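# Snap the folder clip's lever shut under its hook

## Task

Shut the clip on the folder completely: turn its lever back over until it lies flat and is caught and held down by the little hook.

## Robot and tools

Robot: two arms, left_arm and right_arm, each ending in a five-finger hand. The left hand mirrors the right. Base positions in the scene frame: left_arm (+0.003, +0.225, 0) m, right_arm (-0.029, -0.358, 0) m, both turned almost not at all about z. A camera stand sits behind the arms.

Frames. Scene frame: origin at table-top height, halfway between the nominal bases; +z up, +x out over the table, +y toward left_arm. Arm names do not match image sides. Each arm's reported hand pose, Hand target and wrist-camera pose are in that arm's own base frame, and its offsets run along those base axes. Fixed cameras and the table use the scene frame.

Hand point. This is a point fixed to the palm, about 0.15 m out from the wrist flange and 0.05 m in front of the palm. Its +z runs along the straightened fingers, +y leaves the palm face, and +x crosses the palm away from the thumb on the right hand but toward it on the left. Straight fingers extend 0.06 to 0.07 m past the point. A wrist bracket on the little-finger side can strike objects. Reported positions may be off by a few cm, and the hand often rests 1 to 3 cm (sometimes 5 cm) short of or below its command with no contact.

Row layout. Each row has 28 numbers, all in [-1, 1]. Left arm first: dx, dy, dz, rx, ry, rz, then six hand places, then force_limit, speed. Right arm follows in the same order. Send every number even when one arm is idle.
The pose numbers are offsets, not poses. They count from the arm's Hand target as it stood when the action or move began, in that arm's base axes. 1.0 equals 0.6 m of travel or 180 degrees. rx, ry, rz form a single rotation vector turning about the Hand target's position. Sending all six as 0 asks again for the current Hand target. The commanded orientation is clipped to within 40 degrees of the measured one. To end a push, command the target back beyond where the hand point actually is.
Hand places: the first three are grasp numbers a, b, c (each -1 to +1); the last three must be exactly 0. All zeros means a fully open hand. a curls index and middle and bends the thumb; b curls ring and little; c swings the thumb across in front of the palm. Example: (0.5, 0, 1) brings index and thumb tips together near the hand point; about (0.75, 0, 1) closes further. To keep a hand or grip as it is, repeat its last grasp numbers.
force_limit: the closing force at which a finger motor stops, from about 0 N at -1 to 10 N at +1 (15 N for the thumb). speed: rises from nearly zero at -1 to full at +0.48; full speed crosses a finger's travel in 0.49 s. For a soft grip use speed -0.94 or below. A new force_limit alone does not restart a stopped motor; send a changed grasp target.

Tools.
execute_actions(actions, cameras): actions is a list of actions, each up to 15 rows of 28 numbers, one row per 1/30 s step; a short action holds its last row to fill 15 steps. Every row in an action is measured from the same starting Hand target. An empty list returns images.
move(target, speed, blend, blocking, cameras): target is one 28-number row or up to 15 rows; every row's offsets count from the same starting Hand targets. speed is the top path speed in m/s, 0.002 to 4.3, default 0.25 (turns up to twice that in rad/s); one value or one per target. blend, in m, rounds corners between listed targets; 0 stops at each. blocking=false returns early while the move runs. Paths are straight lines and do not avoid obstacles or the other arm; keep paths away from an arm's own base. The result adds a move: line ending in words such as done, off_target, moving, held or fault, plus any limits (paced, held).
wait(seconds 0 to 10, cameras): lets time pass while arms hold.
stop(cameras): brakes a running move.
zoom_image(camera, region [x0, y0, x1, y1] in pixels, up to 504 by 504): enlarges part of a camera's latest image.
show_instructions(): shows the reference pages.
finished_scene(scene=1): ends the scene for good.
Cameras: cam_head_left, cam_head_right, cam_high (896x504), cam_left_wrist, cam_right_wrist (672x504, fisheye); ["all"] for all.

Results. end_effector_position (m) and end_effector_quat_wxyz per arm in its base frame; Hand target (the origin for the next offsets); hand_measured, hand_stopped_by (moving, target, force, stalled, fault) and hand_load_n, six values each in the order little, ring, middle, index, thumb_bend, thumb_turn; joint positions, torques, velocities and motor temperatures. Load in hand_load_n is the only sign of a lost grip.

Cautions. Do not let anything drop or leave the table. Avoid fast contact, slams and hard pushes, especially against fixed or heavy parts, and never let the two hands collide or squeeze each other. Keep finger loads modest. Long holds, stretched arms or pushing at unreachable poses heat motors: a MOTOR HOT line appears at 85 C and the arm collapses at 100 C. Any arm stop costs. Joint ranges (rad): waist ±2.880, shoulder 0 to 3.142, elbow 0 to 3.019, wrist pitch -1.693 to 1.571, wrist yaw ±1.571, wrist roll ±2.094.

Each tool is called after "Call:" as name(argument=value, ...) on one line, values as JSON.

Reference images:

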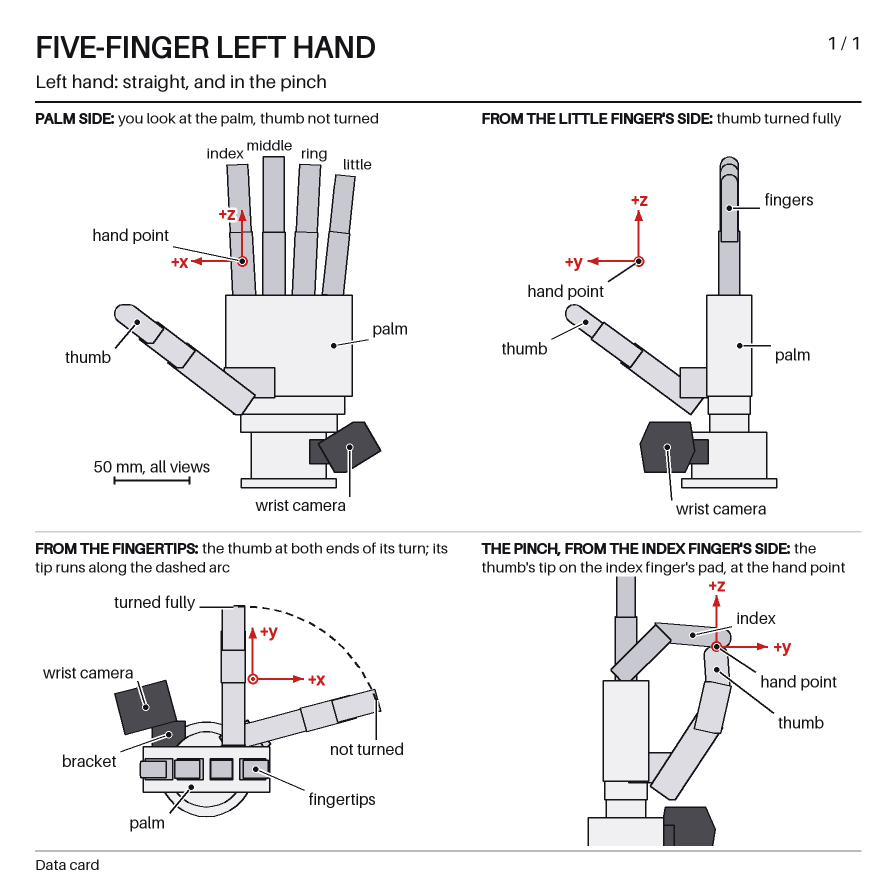

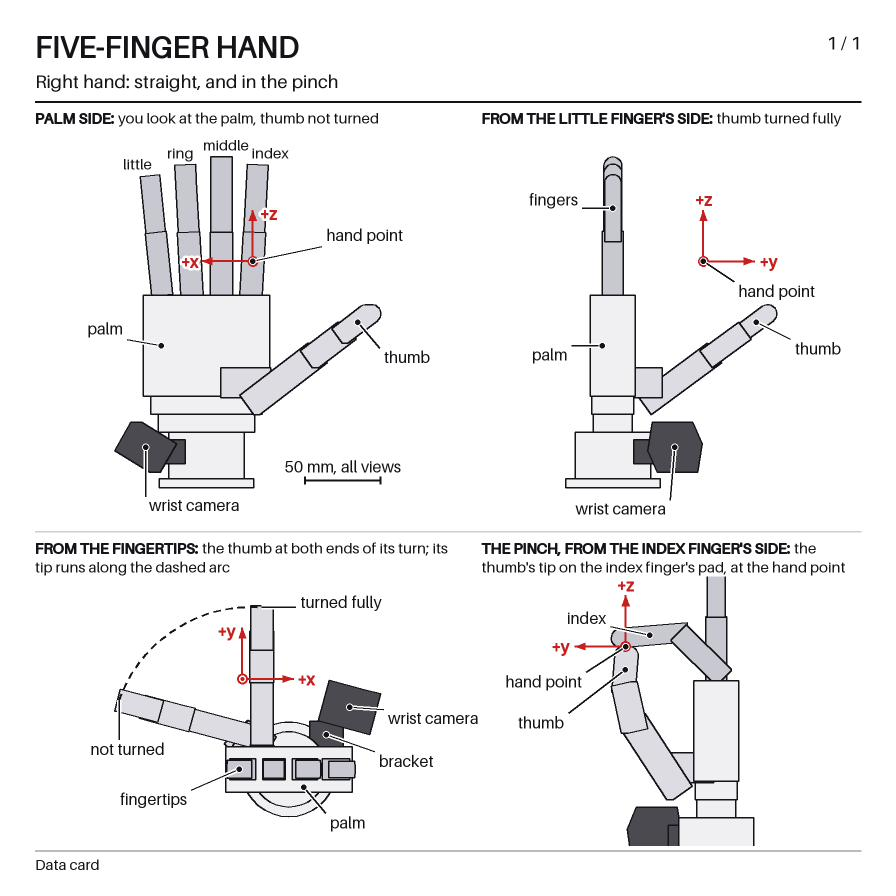

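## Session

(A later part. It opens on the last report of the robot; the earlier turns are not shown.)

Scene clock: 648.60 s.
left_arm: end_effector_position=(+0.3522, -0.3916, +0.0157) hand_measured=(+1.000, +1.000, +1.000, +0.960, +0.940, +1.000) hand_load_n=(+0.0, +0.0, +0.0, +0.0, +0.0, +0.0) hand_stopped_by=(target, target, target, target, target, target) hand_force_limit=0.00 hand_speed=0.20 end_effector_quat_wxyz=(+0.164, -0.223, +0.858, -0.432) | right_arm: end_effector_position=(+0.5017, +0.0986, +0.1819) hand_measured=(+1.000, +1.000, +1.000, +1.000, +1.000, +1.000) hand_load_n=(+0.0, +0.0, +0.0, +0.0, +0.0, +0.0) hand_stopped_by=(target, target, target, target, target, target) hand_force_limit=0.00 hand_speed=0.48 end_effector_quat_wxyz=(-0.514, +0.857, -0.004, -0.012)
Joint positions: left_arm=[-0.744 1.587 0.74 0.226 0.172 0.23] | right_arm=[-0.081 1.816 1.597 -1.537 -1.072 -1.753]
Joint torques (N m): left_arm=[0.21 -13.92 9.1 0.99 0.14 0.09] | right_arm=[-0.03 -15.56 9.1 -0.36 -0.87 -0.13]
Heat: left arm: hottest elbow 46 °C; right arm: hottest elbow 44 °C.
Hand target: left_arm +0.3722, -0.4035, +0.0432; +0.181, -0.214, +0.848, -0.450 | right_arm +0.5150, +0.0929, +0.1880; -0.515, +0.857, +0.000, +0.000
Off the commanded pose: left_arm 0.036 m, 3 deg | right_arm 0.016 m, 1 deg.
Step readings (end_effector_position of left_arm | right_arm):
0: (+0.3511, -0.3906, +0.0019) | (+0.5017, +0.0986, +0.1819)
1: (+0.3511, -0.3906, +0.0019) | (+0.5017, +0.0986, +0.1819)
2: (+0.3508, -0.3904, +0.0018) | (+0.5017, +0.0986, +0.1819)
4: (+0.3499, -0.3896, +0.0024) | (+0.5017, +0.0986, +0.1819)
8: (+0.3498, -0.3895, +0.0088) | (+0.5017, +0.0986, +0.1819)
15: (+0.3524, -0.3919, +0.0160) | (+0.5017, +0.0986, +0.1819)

Call:
execute_actions(actions=[[[0,0,0,0,0,0,0.065,-1,0,0,0,0,0,0.2,0,0,0,0,0,0,0,0,0,0,0,0,0,0.48]]], cameras=["cam_right_wrist","cam_head_left","cam_high"])

Call:
zoom_image(camera="cam_right_wrist", region=[380, 250, 470, 340])

Call:
zoom_image(camera="cam_head_left", region=[410, 310, 500, 400])

Scene clock: 663.67 s.
left_arm: end_effector_position=(+0.3522, -0.3916, +0.0157) hand_measured=(+1.000, +1.000, +1.000, +0.670, +0.652, +1.000) hand_load_n=(+0.0, +0.0, +0.0, +0.0, +0.0, +0.0) hand_stopped_by=(target, target, target, target, target, target) hand_force_limit=0.00 hand_speed=0.20 end_effector_quat_wxyz=(+0.164, -0.223, +0.858, -0.432) | right_arm: end_effector_position=(+0.5017, +0.0986, +0.1819) hand_measured=(+1.000, +1.000, +1.000, +1.000, +1.000, +1.000) hand_load_n=(+0.0, +0.0, +0.0, +0.0, +0.0, -0.5) hand_stopped_by=(target, target, target, target, target, target) hand_force_limit=0.00 hand_speed=0.48 end_effector_quat_wxyz=(-0.514, +0.857, -0.004, -0.012)
Joint positions: left_arm=[-0.744 1.587 0.74 0.226 0.172 0.23] | right_arm=[-0.081 1.816 1.597 -1.537 -1.072 -1.753]
Joint torques (N m): left_arm=[-0.85 -13.39 9.14 1.2 0.16 0.14] | right_arm=[-0.67 -15.68 9.09 -0.43 -0.84 -0.15]
Heat: left arm: hottest elbow 45 °C; right arm: hottest elbow 44 °C.
Hand target: left_arm +0.3722, -0.4036, +0.0432; +0.181, -0.214, +0.848, -0.450 | right_arm +0.5150, +0.0929, +0.1880; -0.515, +0.857, +0.000, +0.000
Off the commanded pose: left_arm 0.036 m, 3 deg | right_arm 0.016 m, 1 deg.
Step readings (end_effector_position of left_arm | right_arm):
0: (+0.3522, -0.3916, +0.0157) | (+0.5017, +0.0986, +0.1819)
1: (+0.3522, -0.3916, +0.0157) | (+0.5017, +0.0986, +0.1819)
2: (+0.3522, -0.3916, +0.0157) | (+0.5017, +0.0986, +0.1819)
4: (+0.3522, -0.3916, +0.0157) | (+0.5017, +0.0986, +0.1819)
8: (+0.3522, -0.3916, +0.0157) | (+0.5017, +0.0986, +0.1819)
15: (+0.3522, -0.3916, +0.0157) | (+0.5017, +0.0986, +0.1819)
camera_calibration:
cam_right_wrist: T_world_to_cam=[[0.221273, -0.485918, -0.845531, 0.0904415], [-0.851161, -0.51941, 0.0757537, 0.467918], [-0.475987, 0.70292, -0.528526, 0.377678], [0, 0, 0, 1]] pos_world=[0.558031, 0.0215111, 0.240637]
Images, in order (width x height): cam_head_left 896x504, cam_high 896x504, cam_right_wrist 672x504.

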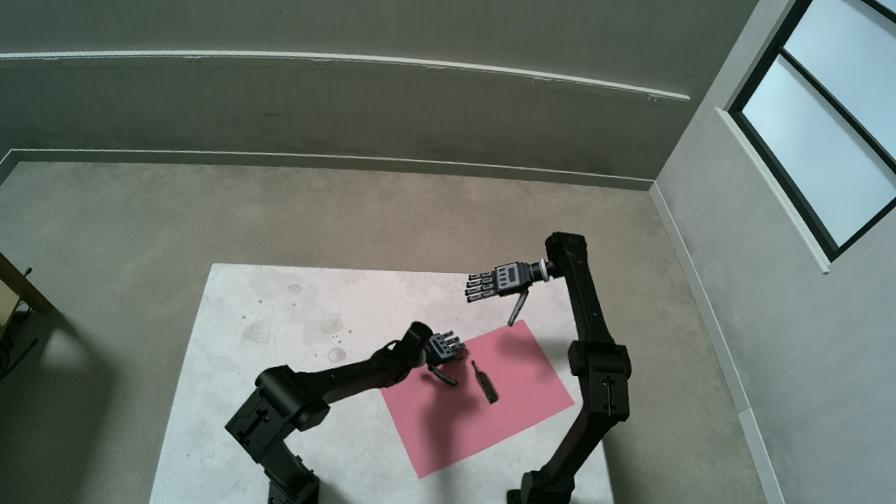

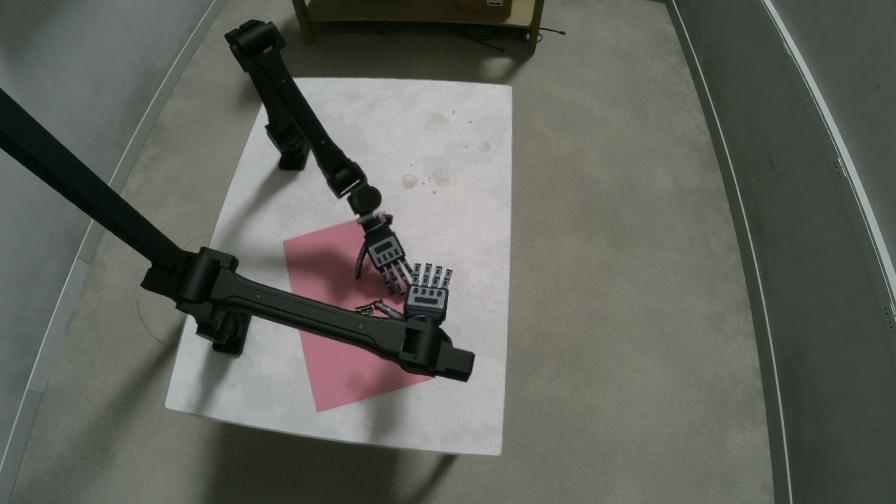

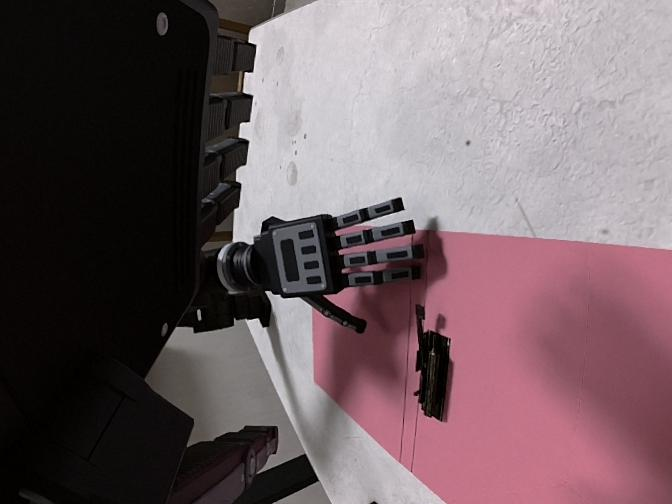

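Scaled by 5.600 from the camera's 672x504 image, which has a finer 960x720 frame.

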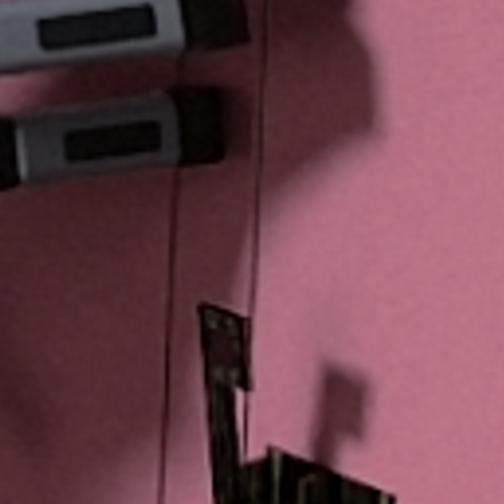

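Scaled by 5.600 from the camera's 896x504 image, which has a finer 1280x720 frame.

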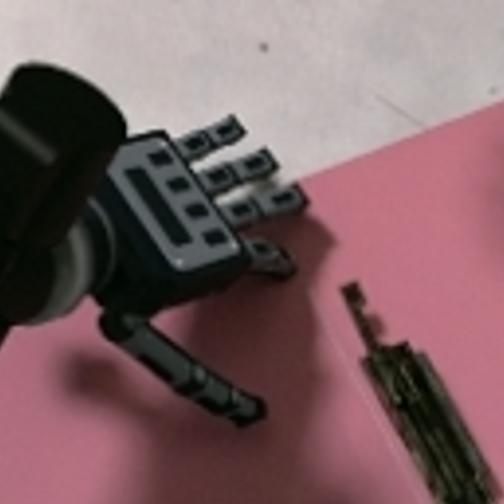

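Call:
execute_actions(actions=[[[0.0105,-0.0227,0,0,0,0,0.065,-1,0,0,0,0,0,0.2,0,0,0,0,0,0,0,0,0,0,0,0,0,0.48]]])

Scene clock: 671.23 s.
left_arm: end_effector_position=(+0.3660, -0.4026, +0.0312) hand_measured=(+1.000, +1.000, +1.000, +0.670, +0.652, +1.000) hand_load_n=(+0.0, +0.0, +0.0, +0.0, +0.0, +0.0) hand_stopped_by=(target, target, target, target, target, target) hand_force_limit=0.00 hand_speed=0.20 end_effector_quat_wxyz=(+0.174, -0.221, +0.851, -0.442) | right_arm: end_effector_position=(+0.5017, +0.0986, +0.1819) hand_measured=(+1.000, +1.000, +1.000, +1.000, +1.000, +1.000) hand_load_n=(+0.0, +0.0, +0.0, +0.0, +0.0, -0.5) hand_stopped_by=(target, target, target, target, target, target) hand_force_limit=0.00 hand_speed=0.48 end_effector_quat_wxyz=(-0.514, +0.857, -0.004, -0.012)
Joint positions: left_arm=[-0.744 1.587 0.779 0.219 0.165 0.23] | right_arm=[-0.081 1.816 1.597 -1.537 -1.072 -1.753]
Joint torques (N m): left_arm=[-1.9 -11.69 9.66 1.31 0.01 0.01] | right_arm=[-0.26 -14.97 9.13 -0.2 -0.89 -0.09]
Heat: left arm: hottest elbow 45 °C; right arm: hottest elbow 44 °C.
Hand target: left_arm +0.3784, -0.4172, +0.0432; +0.181, -0.214, +0.848, -0.450 | right_arm +0.5150, +0.0929, +0.1880; -0.515, +0.857, +0.000, +0.000
Off the commanded pose: left_arm 0.023 m, 2 deg | right_arm 0.016 m, 1 deg.
Step readings (end_effector_position of left_arm | right_arm):
0: (+0.3522, -0.3916, +0.0157) | (+0.5017, +0.0986, +0.1819)
1: (+0.3522, -0.3916, +0.0157) | (+0.5017, +0.0986, +0.1819)
2: (+0.3524, -0.3918, +0.0160) | (+0.5017, +0.0986, +0.1819)
4: (+0.3542, -0.3929, +0.0176) | (+0.5017, +0.0986, +0.1819)
8: (+0.3616, -0.3987, +0.0258) | (+0.5017, +0.0986, +0.1819)
15: (+0.3660, -0.4026, +0.0312) | (+0.5017, +0.0986, +0.1819)

Call:
execute_actions(actions=[[[0,0,-0.02,0,0,0,0.065,-1,0,0,0,0,0,0.2,0,0,0,0,0,0,0,0,0,0,0,0,0,0.48]]])

Scene clock: 673.93 s.
left_arm: end_effector_position=(+0.3641, -0.4007, +0.0165) hand_measured=(+1.000, +1.000, +1.000, +0.670, +0.652, +1.000) hand_load_n=(+0.0, +0.0, +0.0, +0.0, +0.0, +0.0) hand_stopped_by=(target, target, target, target, target, target) hand_force_limit=0.00 hand_speed=0.20 end_effector_quat_wxyz=(+0.168, -0.224, +0.857, -0.432) | right_arm: end_effector_position=(+0.5017, +0.0986, +0.1819) hand_measured=(+1.000, +1.000, +1.000, +1.000, +1.000, +1.000) hand_load_n=(+0.0, +0.0, +0.0, +0.0, +0.0, +0.0) hand_stopped_by=(target, target, target, target, target, target) hand_force_limit=0.00 hand_speed=0.48 end_effector_quat_wxyz=(-0.514, +0.857, -0.004, -0.012)
Joint positions: left_arm=[-0.744 1.616 0.779 0.221 0.165 0.23] | right_arm=[-0.081 1.816 1.597 -1.537 -1.072 -1.753]
Joint torques (N m): left_arm=[-1.08 -11.11 8.85 2.25 0.01 0.06] | right_arm=[-1.14 -15.56 9.05 -0.25 -0.88 -0.09]
Heat: left arm: hottest elbow 45 °C; right arm: hottest elbow 44 °C.
Hand target: left_arm +0.3785, -0.4172, +0.0312; +0.181, -0.214, +0.848, -0.450 | right_arm +0.5150, +0.0929, +0.1880; -0.515, +0.857, +0.000, +0.000
Off the commanded pose: left_arm 0.026 m, 3 deg | right_arm 0.016 m, 1 deg.
Step readings (end_effector_position of left_arm | right_arm):
0: (+0.3660, -0.4026, +0.0312) | (+0.5017, +0.0986, +0.1819)
1: (+0.3660, -0.4026, +0.0312) | (+0.5017, +0.0986, +0.1819)
2: (+0.3660, -0.4026, +0.0308) | (+0.5017, +0.0986, +0.1819)
4: (+0.3657, -0.4023, +0.0286) | (+0.5017, +0.0986, +0.1819)
8: (+0.3645, -0.4011, +0.0203) | (+0.5017, +0.0986, +0.1819)
15: (+0.3640, -0.4006, +0.0164) | (+0.5017, +0.0986, +0.1819)

Call:
move(target=[-0.0692,-0.057,0,0,0,-0.0304,0.065,-1,0,0,0,0,0,0.2,0,0,0,0,0,0,0,0,0,0,0,0,0,0.48], speed=0.06, cameras=["cam_right_wrist","cam_head_left","cam_left_wrist"])

Call:
zoom_image(camera="cam_right_wrist", region=[380, 250, 470, 340])

Call:
zoom_image(camera="cam_head_left", region=[410, 310, 500, 400])

Scene clock: 680.73 s.
left_arm: end_effector_position=(+0.3267, -0.4320, +0.0166) hand_measured=(+1.000, +1.000, +1.000, +0.670, +0.652, +1.000) hand_load_n=(+0.0, +0.0, +0.0, +0.0, +0.0, +0.0) hand_stopped_by=(target, target, target, target, target, target) hand_force_limit=0.00 hand_speed=0.20 end_effector_quat_wxyz=(+0.149, -0.185, +0.866, -0.439) | right_arm: end_effector_position=(+0.5017, +0.0986, +0.1819) hand_measured=(+1.000, +1.000, +1.000, +1.000, +1.000, +1.000) hand_load_n=(+0.0, +0.0, +0.0, +0.0, +0.0, +0.0) hand_stopped_by=(target, target, target, target, target, target) hand_force_limit=0.00 hand_speed=0.48 end_effector_quat_wxyz=(-0.514, +0.857, -0.004, -0.012)
Joint positions: left_arm=[-0.835 1.616 0.779 0.222 0.163 0.23] | right_arm=[-0.081 1.816 1.597 -1.537 -1.072 -1.753]
Joint torques (N m): left_arm=[-0.67 -12.04 8.64 2.29 0.09 0.05] | right_arm=[-0.85 -15.44 8.98 -0.23 -0.93 -0.13]
Heat: left arm: hottest elbow 45 °C; right arm: hottest elbow 44 °C.
Hand target: left_arm +0.3370, -0.4514, +0.0313; +0.159, -0.173, +0.857, -0.458 | right_arm +0.5150, +0.0929, +0.1880; -0.515, +0.857, +0.000, +0.000
Off the commanded pose: left_arm 0.026 m, 3 deg | right_arm 0.016 m, 1 deg.
move: off_target (left_arm, right_arm)
camera_calibration:
cam_left_wrist: T_world_to_cam=[[-0.0649048, -0.652426, 0.755068, -0.271037], [-0.991384, 0.128432, 0.0257547, 0.3775], [-0.113778, -0.74689, -0.655141, -0.160427], [0, 0, 0, 1]] pos_world=[0.338403, -0.345136, 0.0898262]
cam_right_wrist: T_world_to_cam=[[0.221273, -0.485918, -0.845531, 0.0904415], [-0.851161, -0.51941, 0.0757537, 0.467918], [-0.475987, 0.70292, -0.528526, 0.377678], [0, 0, 0, 1]] pos_world=[0.558031, 0.0215111, 0.240637]
Images, in order (width x height): cam_head_left 896x504, cam_left_wrist 672x504, cam_right_wrist 672x504.

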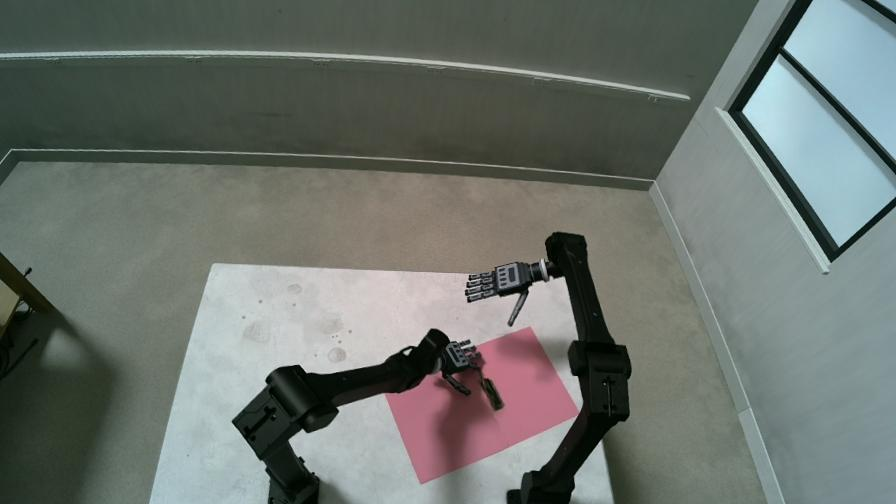

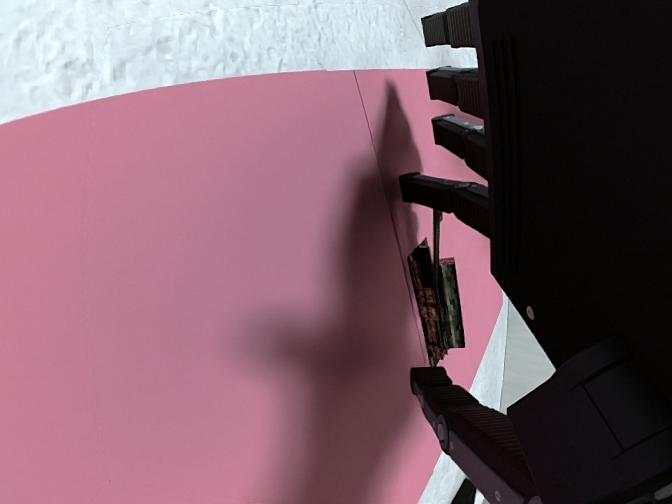

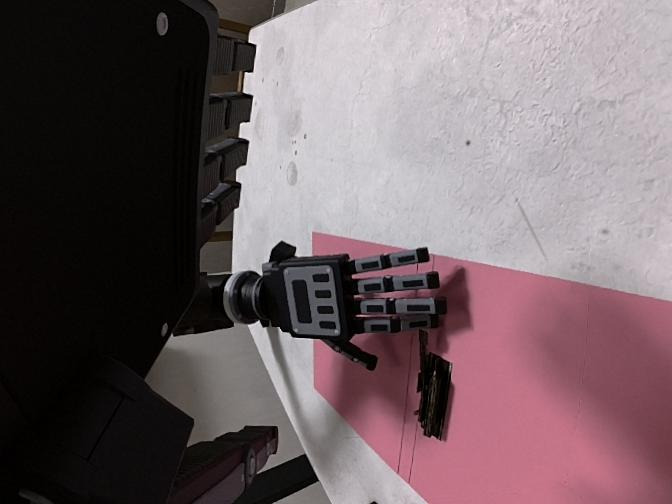

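Scaled by 5.600 from the camera's 672x504 image, which has a finer 960x720 frame.

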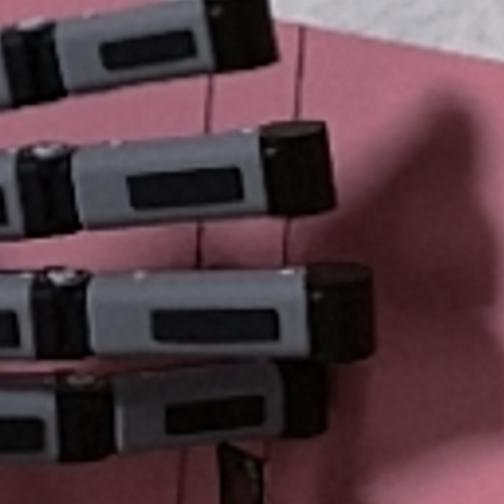

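Scaled by 5.600 from the camera's 896x504 image, which has a finer 1280x720 frame.

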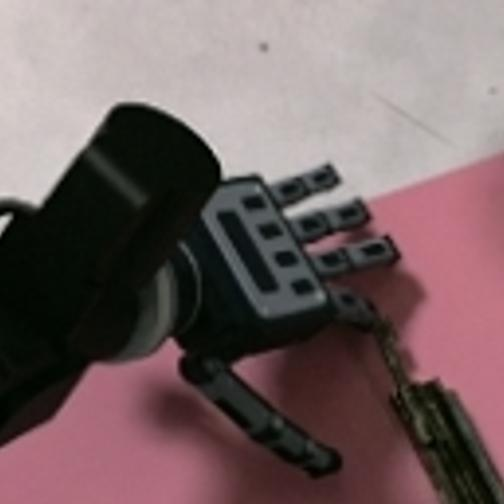

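Call:
zoom_image(camera="cam_left_wrist", region=[370, 140, 500, 290])

Call:
zoom_image(camera="cam_right_wrist", region=[390, 300, 460, 370])

Scaled by 3.360 from the camera's 672x504 image, which has a finer 960x720 frame.

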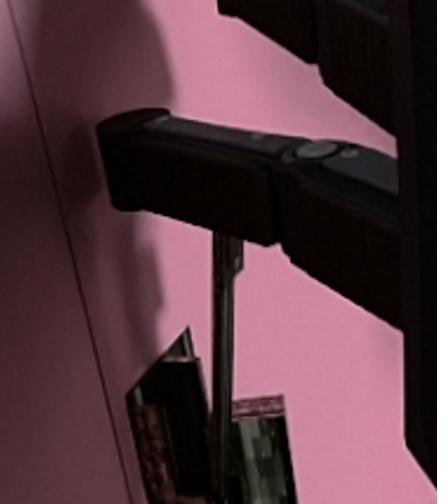

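Scaled by 7.200 from the camera's 672x504 image, which has a finer 960x720 frame.

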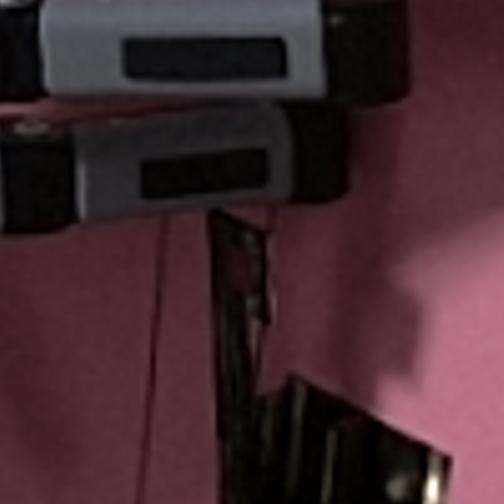

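Call:
move(target=[[-0.0158,0.0837,0.0333,0,0,0,0,0,0,0,0,0,0,0.2,0,0,0,0,0,0,0,0,0,0,0,0,0,0.48],[-0.0158,0.0837,0.0333,0,0,0,0,0,0,0,0,0,0,0.2,-0.0383,-0.2167,-0.1667,0,0,0,0,0,0,0,0,0,0,0.48],[-0.0158,0.0837,0.0333,0,0,0,0,0,0,0,0,0,0,0.2,-0.0383,-0.2167,-0.3,0,0,0,0,0,0,0,0,0,0,0.48]], speed=[0.12,0.25,0.1], cameras=["all"])

Scene clock: 789.43 s.
left_arm: end_effector_position=(+0.3228, -0.4038, +0.0419) hand_measured=(+1.000, +1.000, +1.000, +1.000, +1.000, +1.000) hand_load_n=(+0.0, +0.0, +0.0, +0.0, +0.0, -0.5) hand_stopped_by=(target, target, target, target, target, target) hand_force_limit=0.00 hand_speed=0.20 end_effector_quat_wxyz=(+0.151, -0.178, +0.859, -0.455) | right_arm: end_effector_position=(+0.4920, -0.0373, +0.0153) hand_measured=(+1.000, +1.000, +1.000, +1.000, +1.000, +1.000) hand_load_n=(+0.0, +0.0, +0.0, +0.0, +0.0, -0.5) hand_stopped_by=(target, target, target, target, target, target) hand_force_limit=0.00 hand_speed=0.48 end_effector_quat_wxyz=(-0.501, +0.865, -0.024, +0.007)
Joint positions: left_arm=[-0.787 1.505 0.713 0.207 0.217 0.259] | right_arm=[-0.329 2.053 1.488 -1.464 -0.981 -2.092]
Joint torques (N m): left_arm=[0.44 -13.27 6.71 0.99 0.22 0.16] | right_arm=[0.56 -17.2 5.15 0.03 -0.57 -0.09]
Heat: left arm: hottest elbow 45 °C; right arm: hottest elbow 44 °C.
Hand target: left_arm +0.3275, -0.4013, +0.0513; +0.159, -0.173, +0.857, -0.459 | right_arm +0.4920, -0.0372, +0.0082; -0.515, +0.857, +0.000, +0.000
Off the commanded pose: left_arm 0.011 m, 1 deg | right_arm 0.007 m, 3 deg.
joint sent to its limit (right arm) — joint 6 (wrist roll), lower limit. The joint targets are off in orientation, not in position.
move: off_target (left_arm, right_arm)
camera_calibration:
cam_left_wrist: T_world_to_cam=[[-0.0879884, -0.627806, 0.773381, -0.255411], [-0.989863, 0.142004, 0.0026564, 0.375323], [-0.111491, -0.765307, -0.633936, -0.132289], [0, 0, 0, 1]] pos_world=[0.334296, -0.314887, 0.11267]
cam_right_wrist: T_world_to_cam=[[0.204771, -0.524394, -0.826487, -0.107943], [-0.878417, -0.47095, 0.081174, 0.4169], [-0.431801, 0.709378, -0.557073, 0.359543], [0, 0, 0, 1]] pos_world=[0.543567, -0.115318, 0.0772372]

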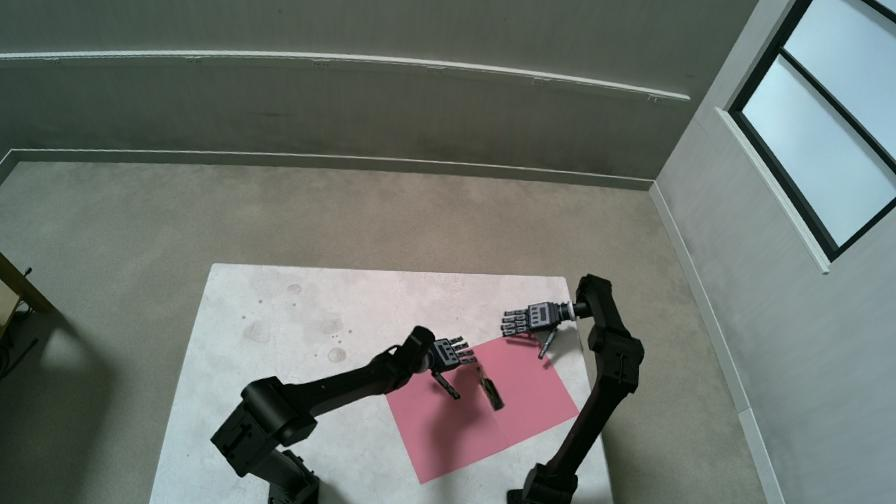

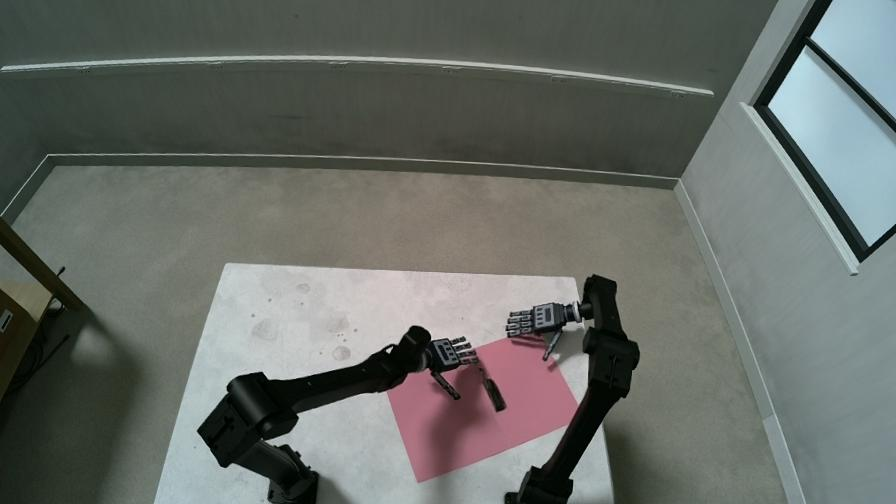

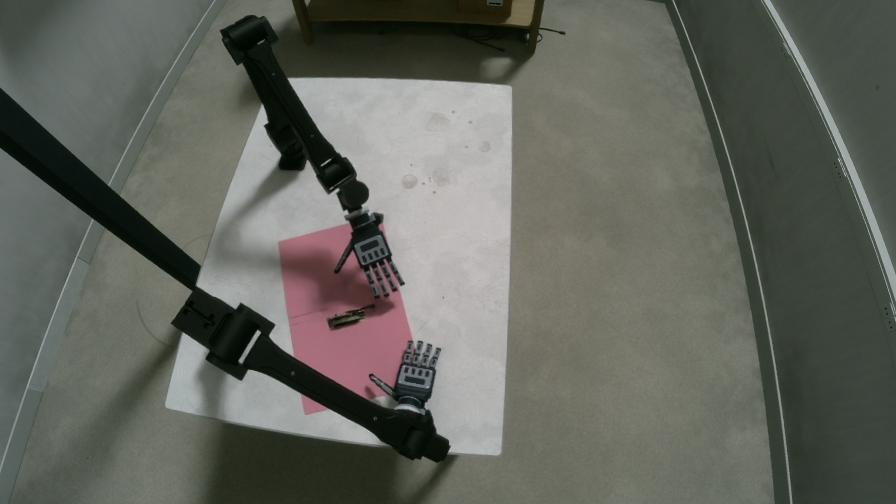

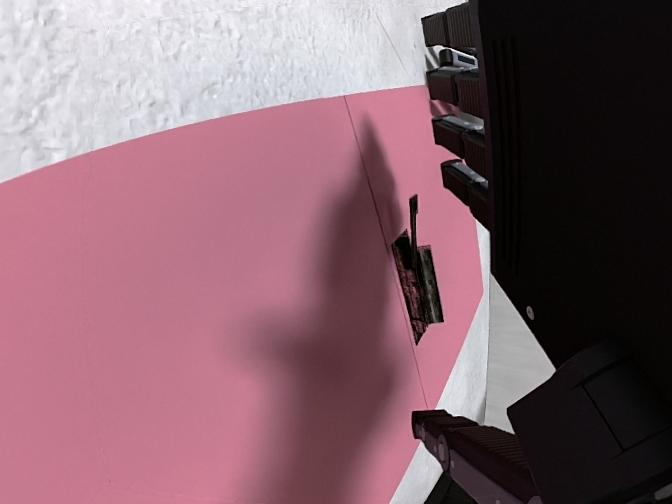

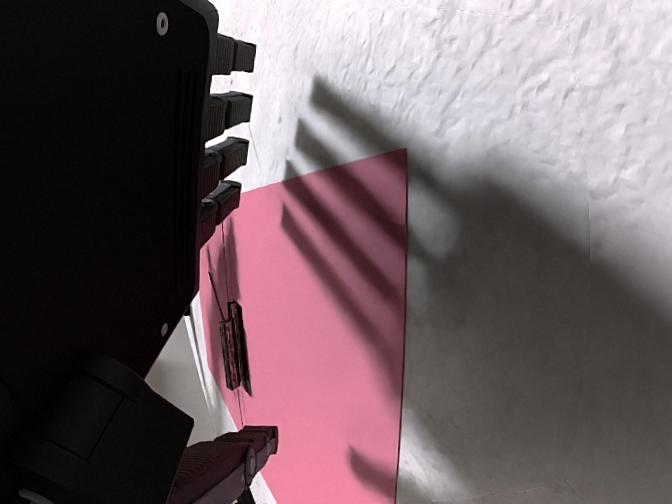

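Call:
move(target=[[0,0,0,0,0,0,0,0,0,0,0,0,0,0.2,-0.175,-0.03,0,0,0,0,0,0,0,0,0,0,0,0.48],[0,0,0,0,0,0,0,0,0,0,0,0,0,0.2,-0.175,-0.03,-0.055,0,0,0,0,0,0,0,0,0,0,0.48]], speed=[0.15,0.06], cameras=["cam_high","cam_right_wrist","cam_head_left"])

Call:
zoom_image(camera="cam_high", region=[320, 240, 440, 420])

Scene clock: 803.17 s.
left_arm: end_effector_position=(+0.3228, -0.4038, +0.0419) hand_measured=(+1.000, +1.000, +1.000, +1.000, +1.000, +1.000) hand_load_n=(+0.0, +0.0, +0.0, +0.0, +0.0, +0.0) hand_stopped_by=(target, target, target, target, target, target) hand_force_limit=0.00 hand_speed=0.20 end_effector_quat_wxyz=(+0.151, -0.178, +0.859, -0.455) | right_arm: end_effector_position=(+0.3917, -0.0502, -0.0033) hand_measured=(+1.000, +1.000, +1.000, +1.000, +1.000, +1.000) hand_load_n=(+0.0, +0.0, +1.0, +0.0, +0.0, -0.5) hand_stopped_by=(target, target, target, target, target, target) hand_force_limit=0.00 hand_speed=0.48 end_effector_quat_wxyz=(-0.476, +0.878, -0.053, +0.017)
Joint positions: left_arm=[-0.787 1.505 0.713 0.207 0.217 0.259] | right_arm=[-0.417 1.866 1.14 -1.295 -0.918 -2.092]
Joint torques (N m): left_arm=[-0.91 -12.75 6.45 1.31 0.23 0.12] | right_arm=[-0.44 -11.69 4.01 0.96 0.02 -0.11]
Heat: left arm: hottest elbow 44 °C; right arm: hottest elbow 41 °C.
Hand target: left_arm +0.3275, -0.4013, +0.0513; +0.159, -0.173, +0.857, -0.459 | right_arm +0.3871, -0.0552, -0.0249; -0.515, +0.857, +0.000, +0.000
Off the commanded pose: left_arm 0.011 m, 1 deg | right_arm 0.023 m, 8 deg.
joint sent to its limit (right arm) — joint 6 (wrist roll), lower limit. The joint targets are off in orientation, not in position.
move: off_target (left_arm, right_arm)
camera_calibration:
cam_right_wrist: T_world_to_cam=[[0.160205, -0.580636, -0.798246, -0.0947115], [-0.903743, -0.411505, 0.117947, 0.337258], [-0.396966, 0.702514, -0.590671, 0.300859], [0, 0, 0, 1]] pos_world=[0.439399, -0.127567, 0.0623275]
Images, in order (width x height): cam_head_left 896x504, cam_high 896x504, cam_right_wrist 672x504.

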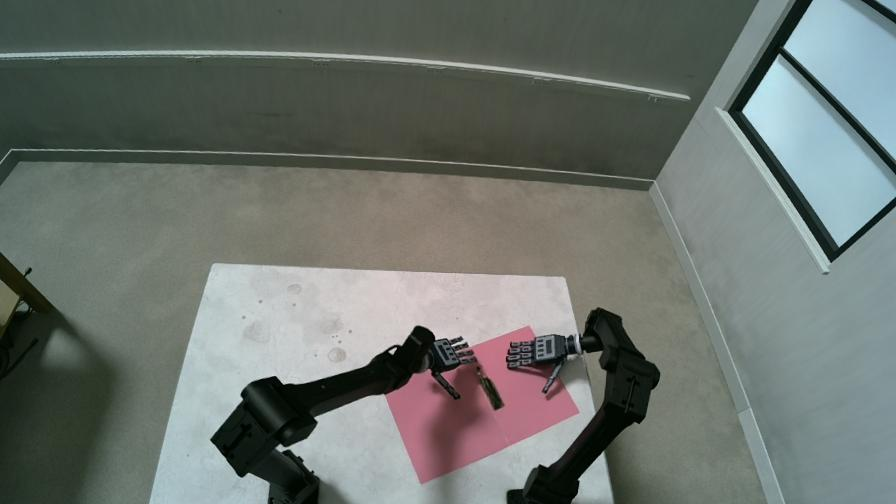

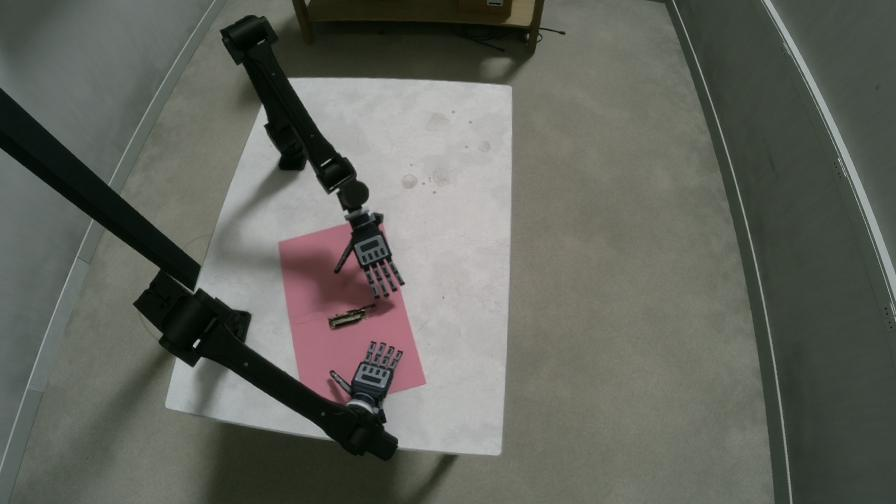

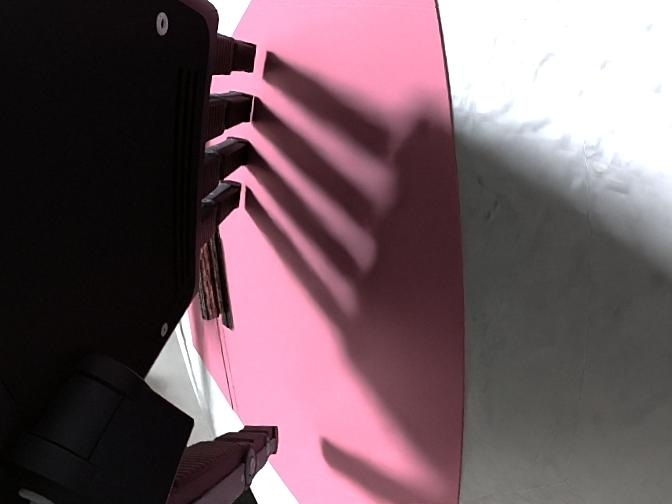

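Scaled by 2.800 from the camera's 896x504 image, which has a finer 1280x720 frame.

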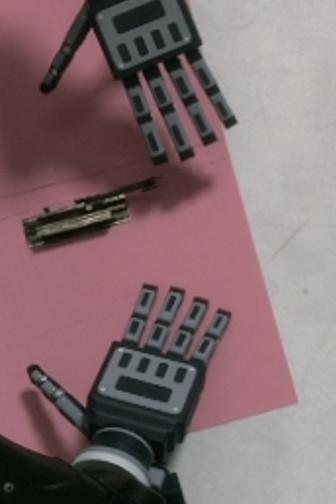

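Call:
move(target=[0,0,0,0,0,0,0,0,0,0,0,0,0,0.2,0,0,-0.035,0,0,0,0,0,0,0,0,0,0,0.48], speed=0.06, cameras=["cam_high","cam_left_wrist","cam_head_left"])

Call:
zoom_image(camera="cam_high", region=[320, 250, 420, 350])

Call:
zoom_image(camera="cam_head_left", region=[420, 320, 550, 420])

Call:
zoom_image(camera="cam_left_wrist", region=[350, 130, 500, 360])

Scene clock: 809.80 s.
left_arm: end_effector_position=(+0.3228, -0.4038, +0.0419) hand_measured=(+1.000, +1.000, +1.000, +1.000, +1.000, +1.000) hand_load_n=(+0.0, +0.0, +0.0, +0.0, +0.0, +0.0) hand_stopped_by=(target, target, target, target, target, target) hand_force_limit=0.00 hand_speed=0.20 end_effector_quat_wxyz=(+0.151, -0.178, +0.859, -0.455) | right_arm: end_effector_position=(+0.3950, -0.0474, -0.0065) hand_measured=(+1.000, +1.000, +1.000, +1.000, +1.000, +1.000) hand_load_n=(-0.5, +0.0, +2.0, +0.0, +0.0, -0.5) hand_stopped_by=(target, target, target, target, target, target) hand_force_limit=0.00 hand_speed=0.48 end_effector_quat_wxyz=(-0.483, +0.873, -0.055, +0.027)
Joint positions: left_arm=[-0.787 1.505 0.713 0.207 0.217 0.259] | right_arm=[-0.418 1.872 1.132 -1.272 -0.943 -2.092]
Joint torques (N m): left_arm=[-0.21 -12.75 6.64 1.14 0.25 0.13] | right_arm=[-0.91 -8.76 3.17 1.95 0.99 -0.12]
Motor temperatures (°C): left_arm=[29 29 44 26 25 25] | right_arm=[23 33 39 27 27 25]
Heat: left arm: hottest elbow 44 °C; right arm: hottest elbow 39 °C.
Hand target: left_arm +0.3275, -0.4013, +0.0513; +0.159, -0.173, +0.857, -0.459 | right_arm +0.3871, -0.0551, -0.0459; -0.515, +0.857, +0.000, +0.000
Off the commanded pose: left_arm 0.011 m, 1 deg | right_arm 0.041 m, 8 deg.
joint sent to its limit (right arm) — joint 6 (wrist roll), lower limit. The joint targets are off in position and orientation.
move: off_target (left_arm, right_arm)
camera_calibration:
cam_left_wrist: T_world_to_cam=[[-0.0879884, -0.627806, 0.773381, -0.255411], [-0.989863, 0.142004, 0.0026564, 0.375323], [-0.111491, -0.765307, -0.633936, -0.132289], [0, 0, 0, 1]] pos_world=[0.334296, -0.314887, 0.11267]
Images, in order (width x height): cam_head_left 896x504, cam_high 896x504, cam_left_wrist 672x504.

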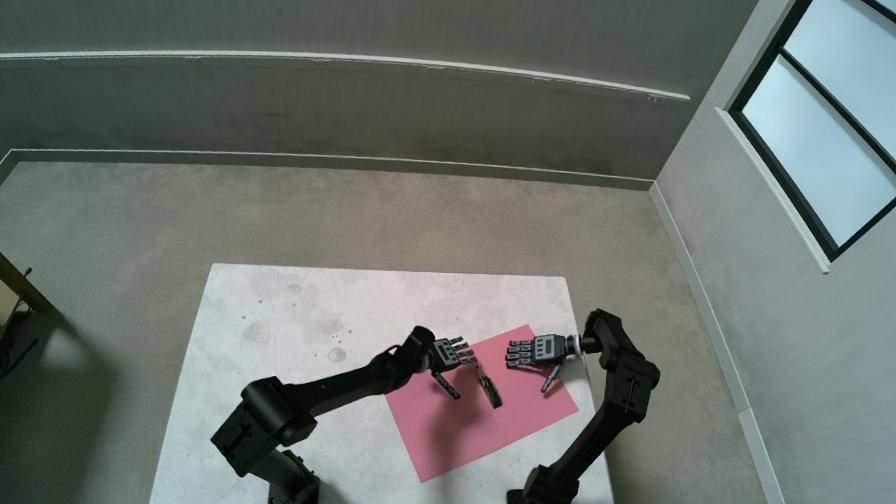

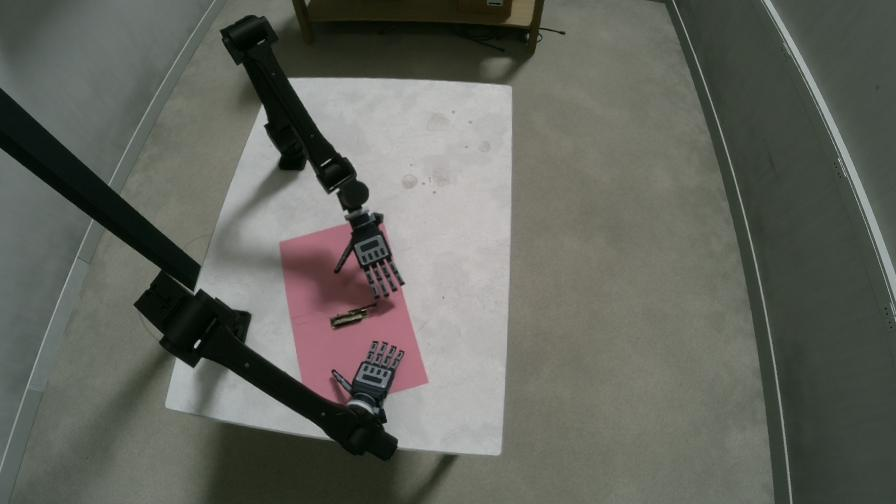

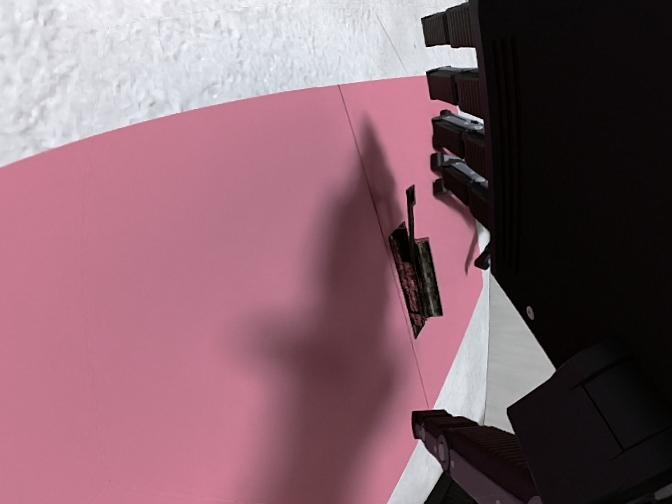

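Scaled by 5.040 from the camera's 896x504 image, which has a finer 1280x720 frame.

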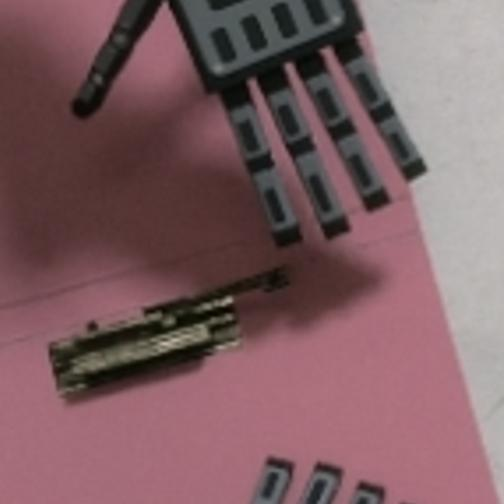

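Scaled by 3.877 from the camera's 896x504 image, which has a finer 1280x720 frame.

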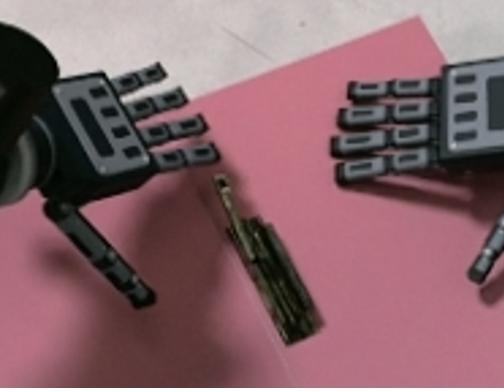

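Scaled by 2.191 from the camera's 672x504 image, which has a finer 960x720 frame.

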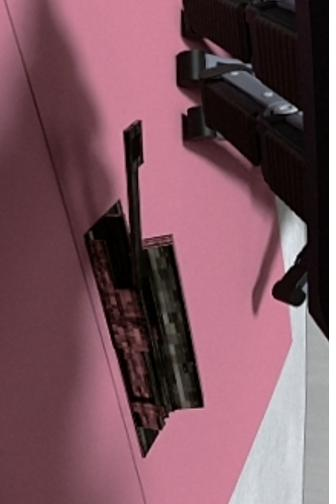

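Call:
move(target=[[-0.0598,0.0332,-0.0167,0,0,0,0,0,0,0,0,0,0,0.2,0,0,0,0,0,0,0,0,0,0,0,0,0,0.48]], speed=0.12)

Scene clock: 827.67 s.
left_arm: end_effector_position=(+0.2895, -0.3728, +0.0263) hand_measured=(+1.000, +1.000, +1.000, +1.000, +1.000, +1.000) hand_load_n=(+0.0, +0.0, +0.0, +0.0, -0.5, +0.0) hand_stopped_by=(target, target, target, target, target, target) hand_force_limit=0.00 hand_speed=0.20 end_effector_quat_wxyz=(+0.150, -0.181, +0.866, -0.441) | right_arm: end_effector_position=(+0.3950, -0.0474, -0.0065) hand_measured=(+1.000, +1.000, +1.000, +1.000, +1.000, +1.000) hand_load_n=(+0.0, +0.0, +2.0, +0.0, +0.0, +0.0) hand_stopped_by=(target, target, target, target, target, target) hand_force_limit=0.00 hand_speed=0.48 end_effector_quat_wxyz=(-0.483, +0.873, -0.055, +0.027)
Joint positions: left_arm=[-0.799 1.434 0.598 0.22 0.195 0.259] | right_arm=[-0.418 1.872 1.132 -1.272 -0.943 -2.092]
Joint torques (N m): left_arm=[-1.67 -11.87 6.17 2.47 0.06 0] | right_arm=[-0.79 -9.99 3.32 2.03 1.02 -0.11]
Heat: left arm: hottest elbow 43 °C; right arm: hottest elbow 37 °C.
Hand target: left_arm +0.2917, -0.3813, +0.0414; +0.159, -0.173, +0.857, -0.459 | right_arm +0.3871, -0.0551, -0.0459; -0.515, +0.857, +0.000, +0.000
Off the commanded pose: left_arm 0.017 m, 3 deg | right_arm 0.041 m, 8 deg.
joint sent to its limit (right arm) — joint 6 (wrist roll), lower limit. The joint targets are off in position and orientation.
move: off_target (left_arm, right_arm)


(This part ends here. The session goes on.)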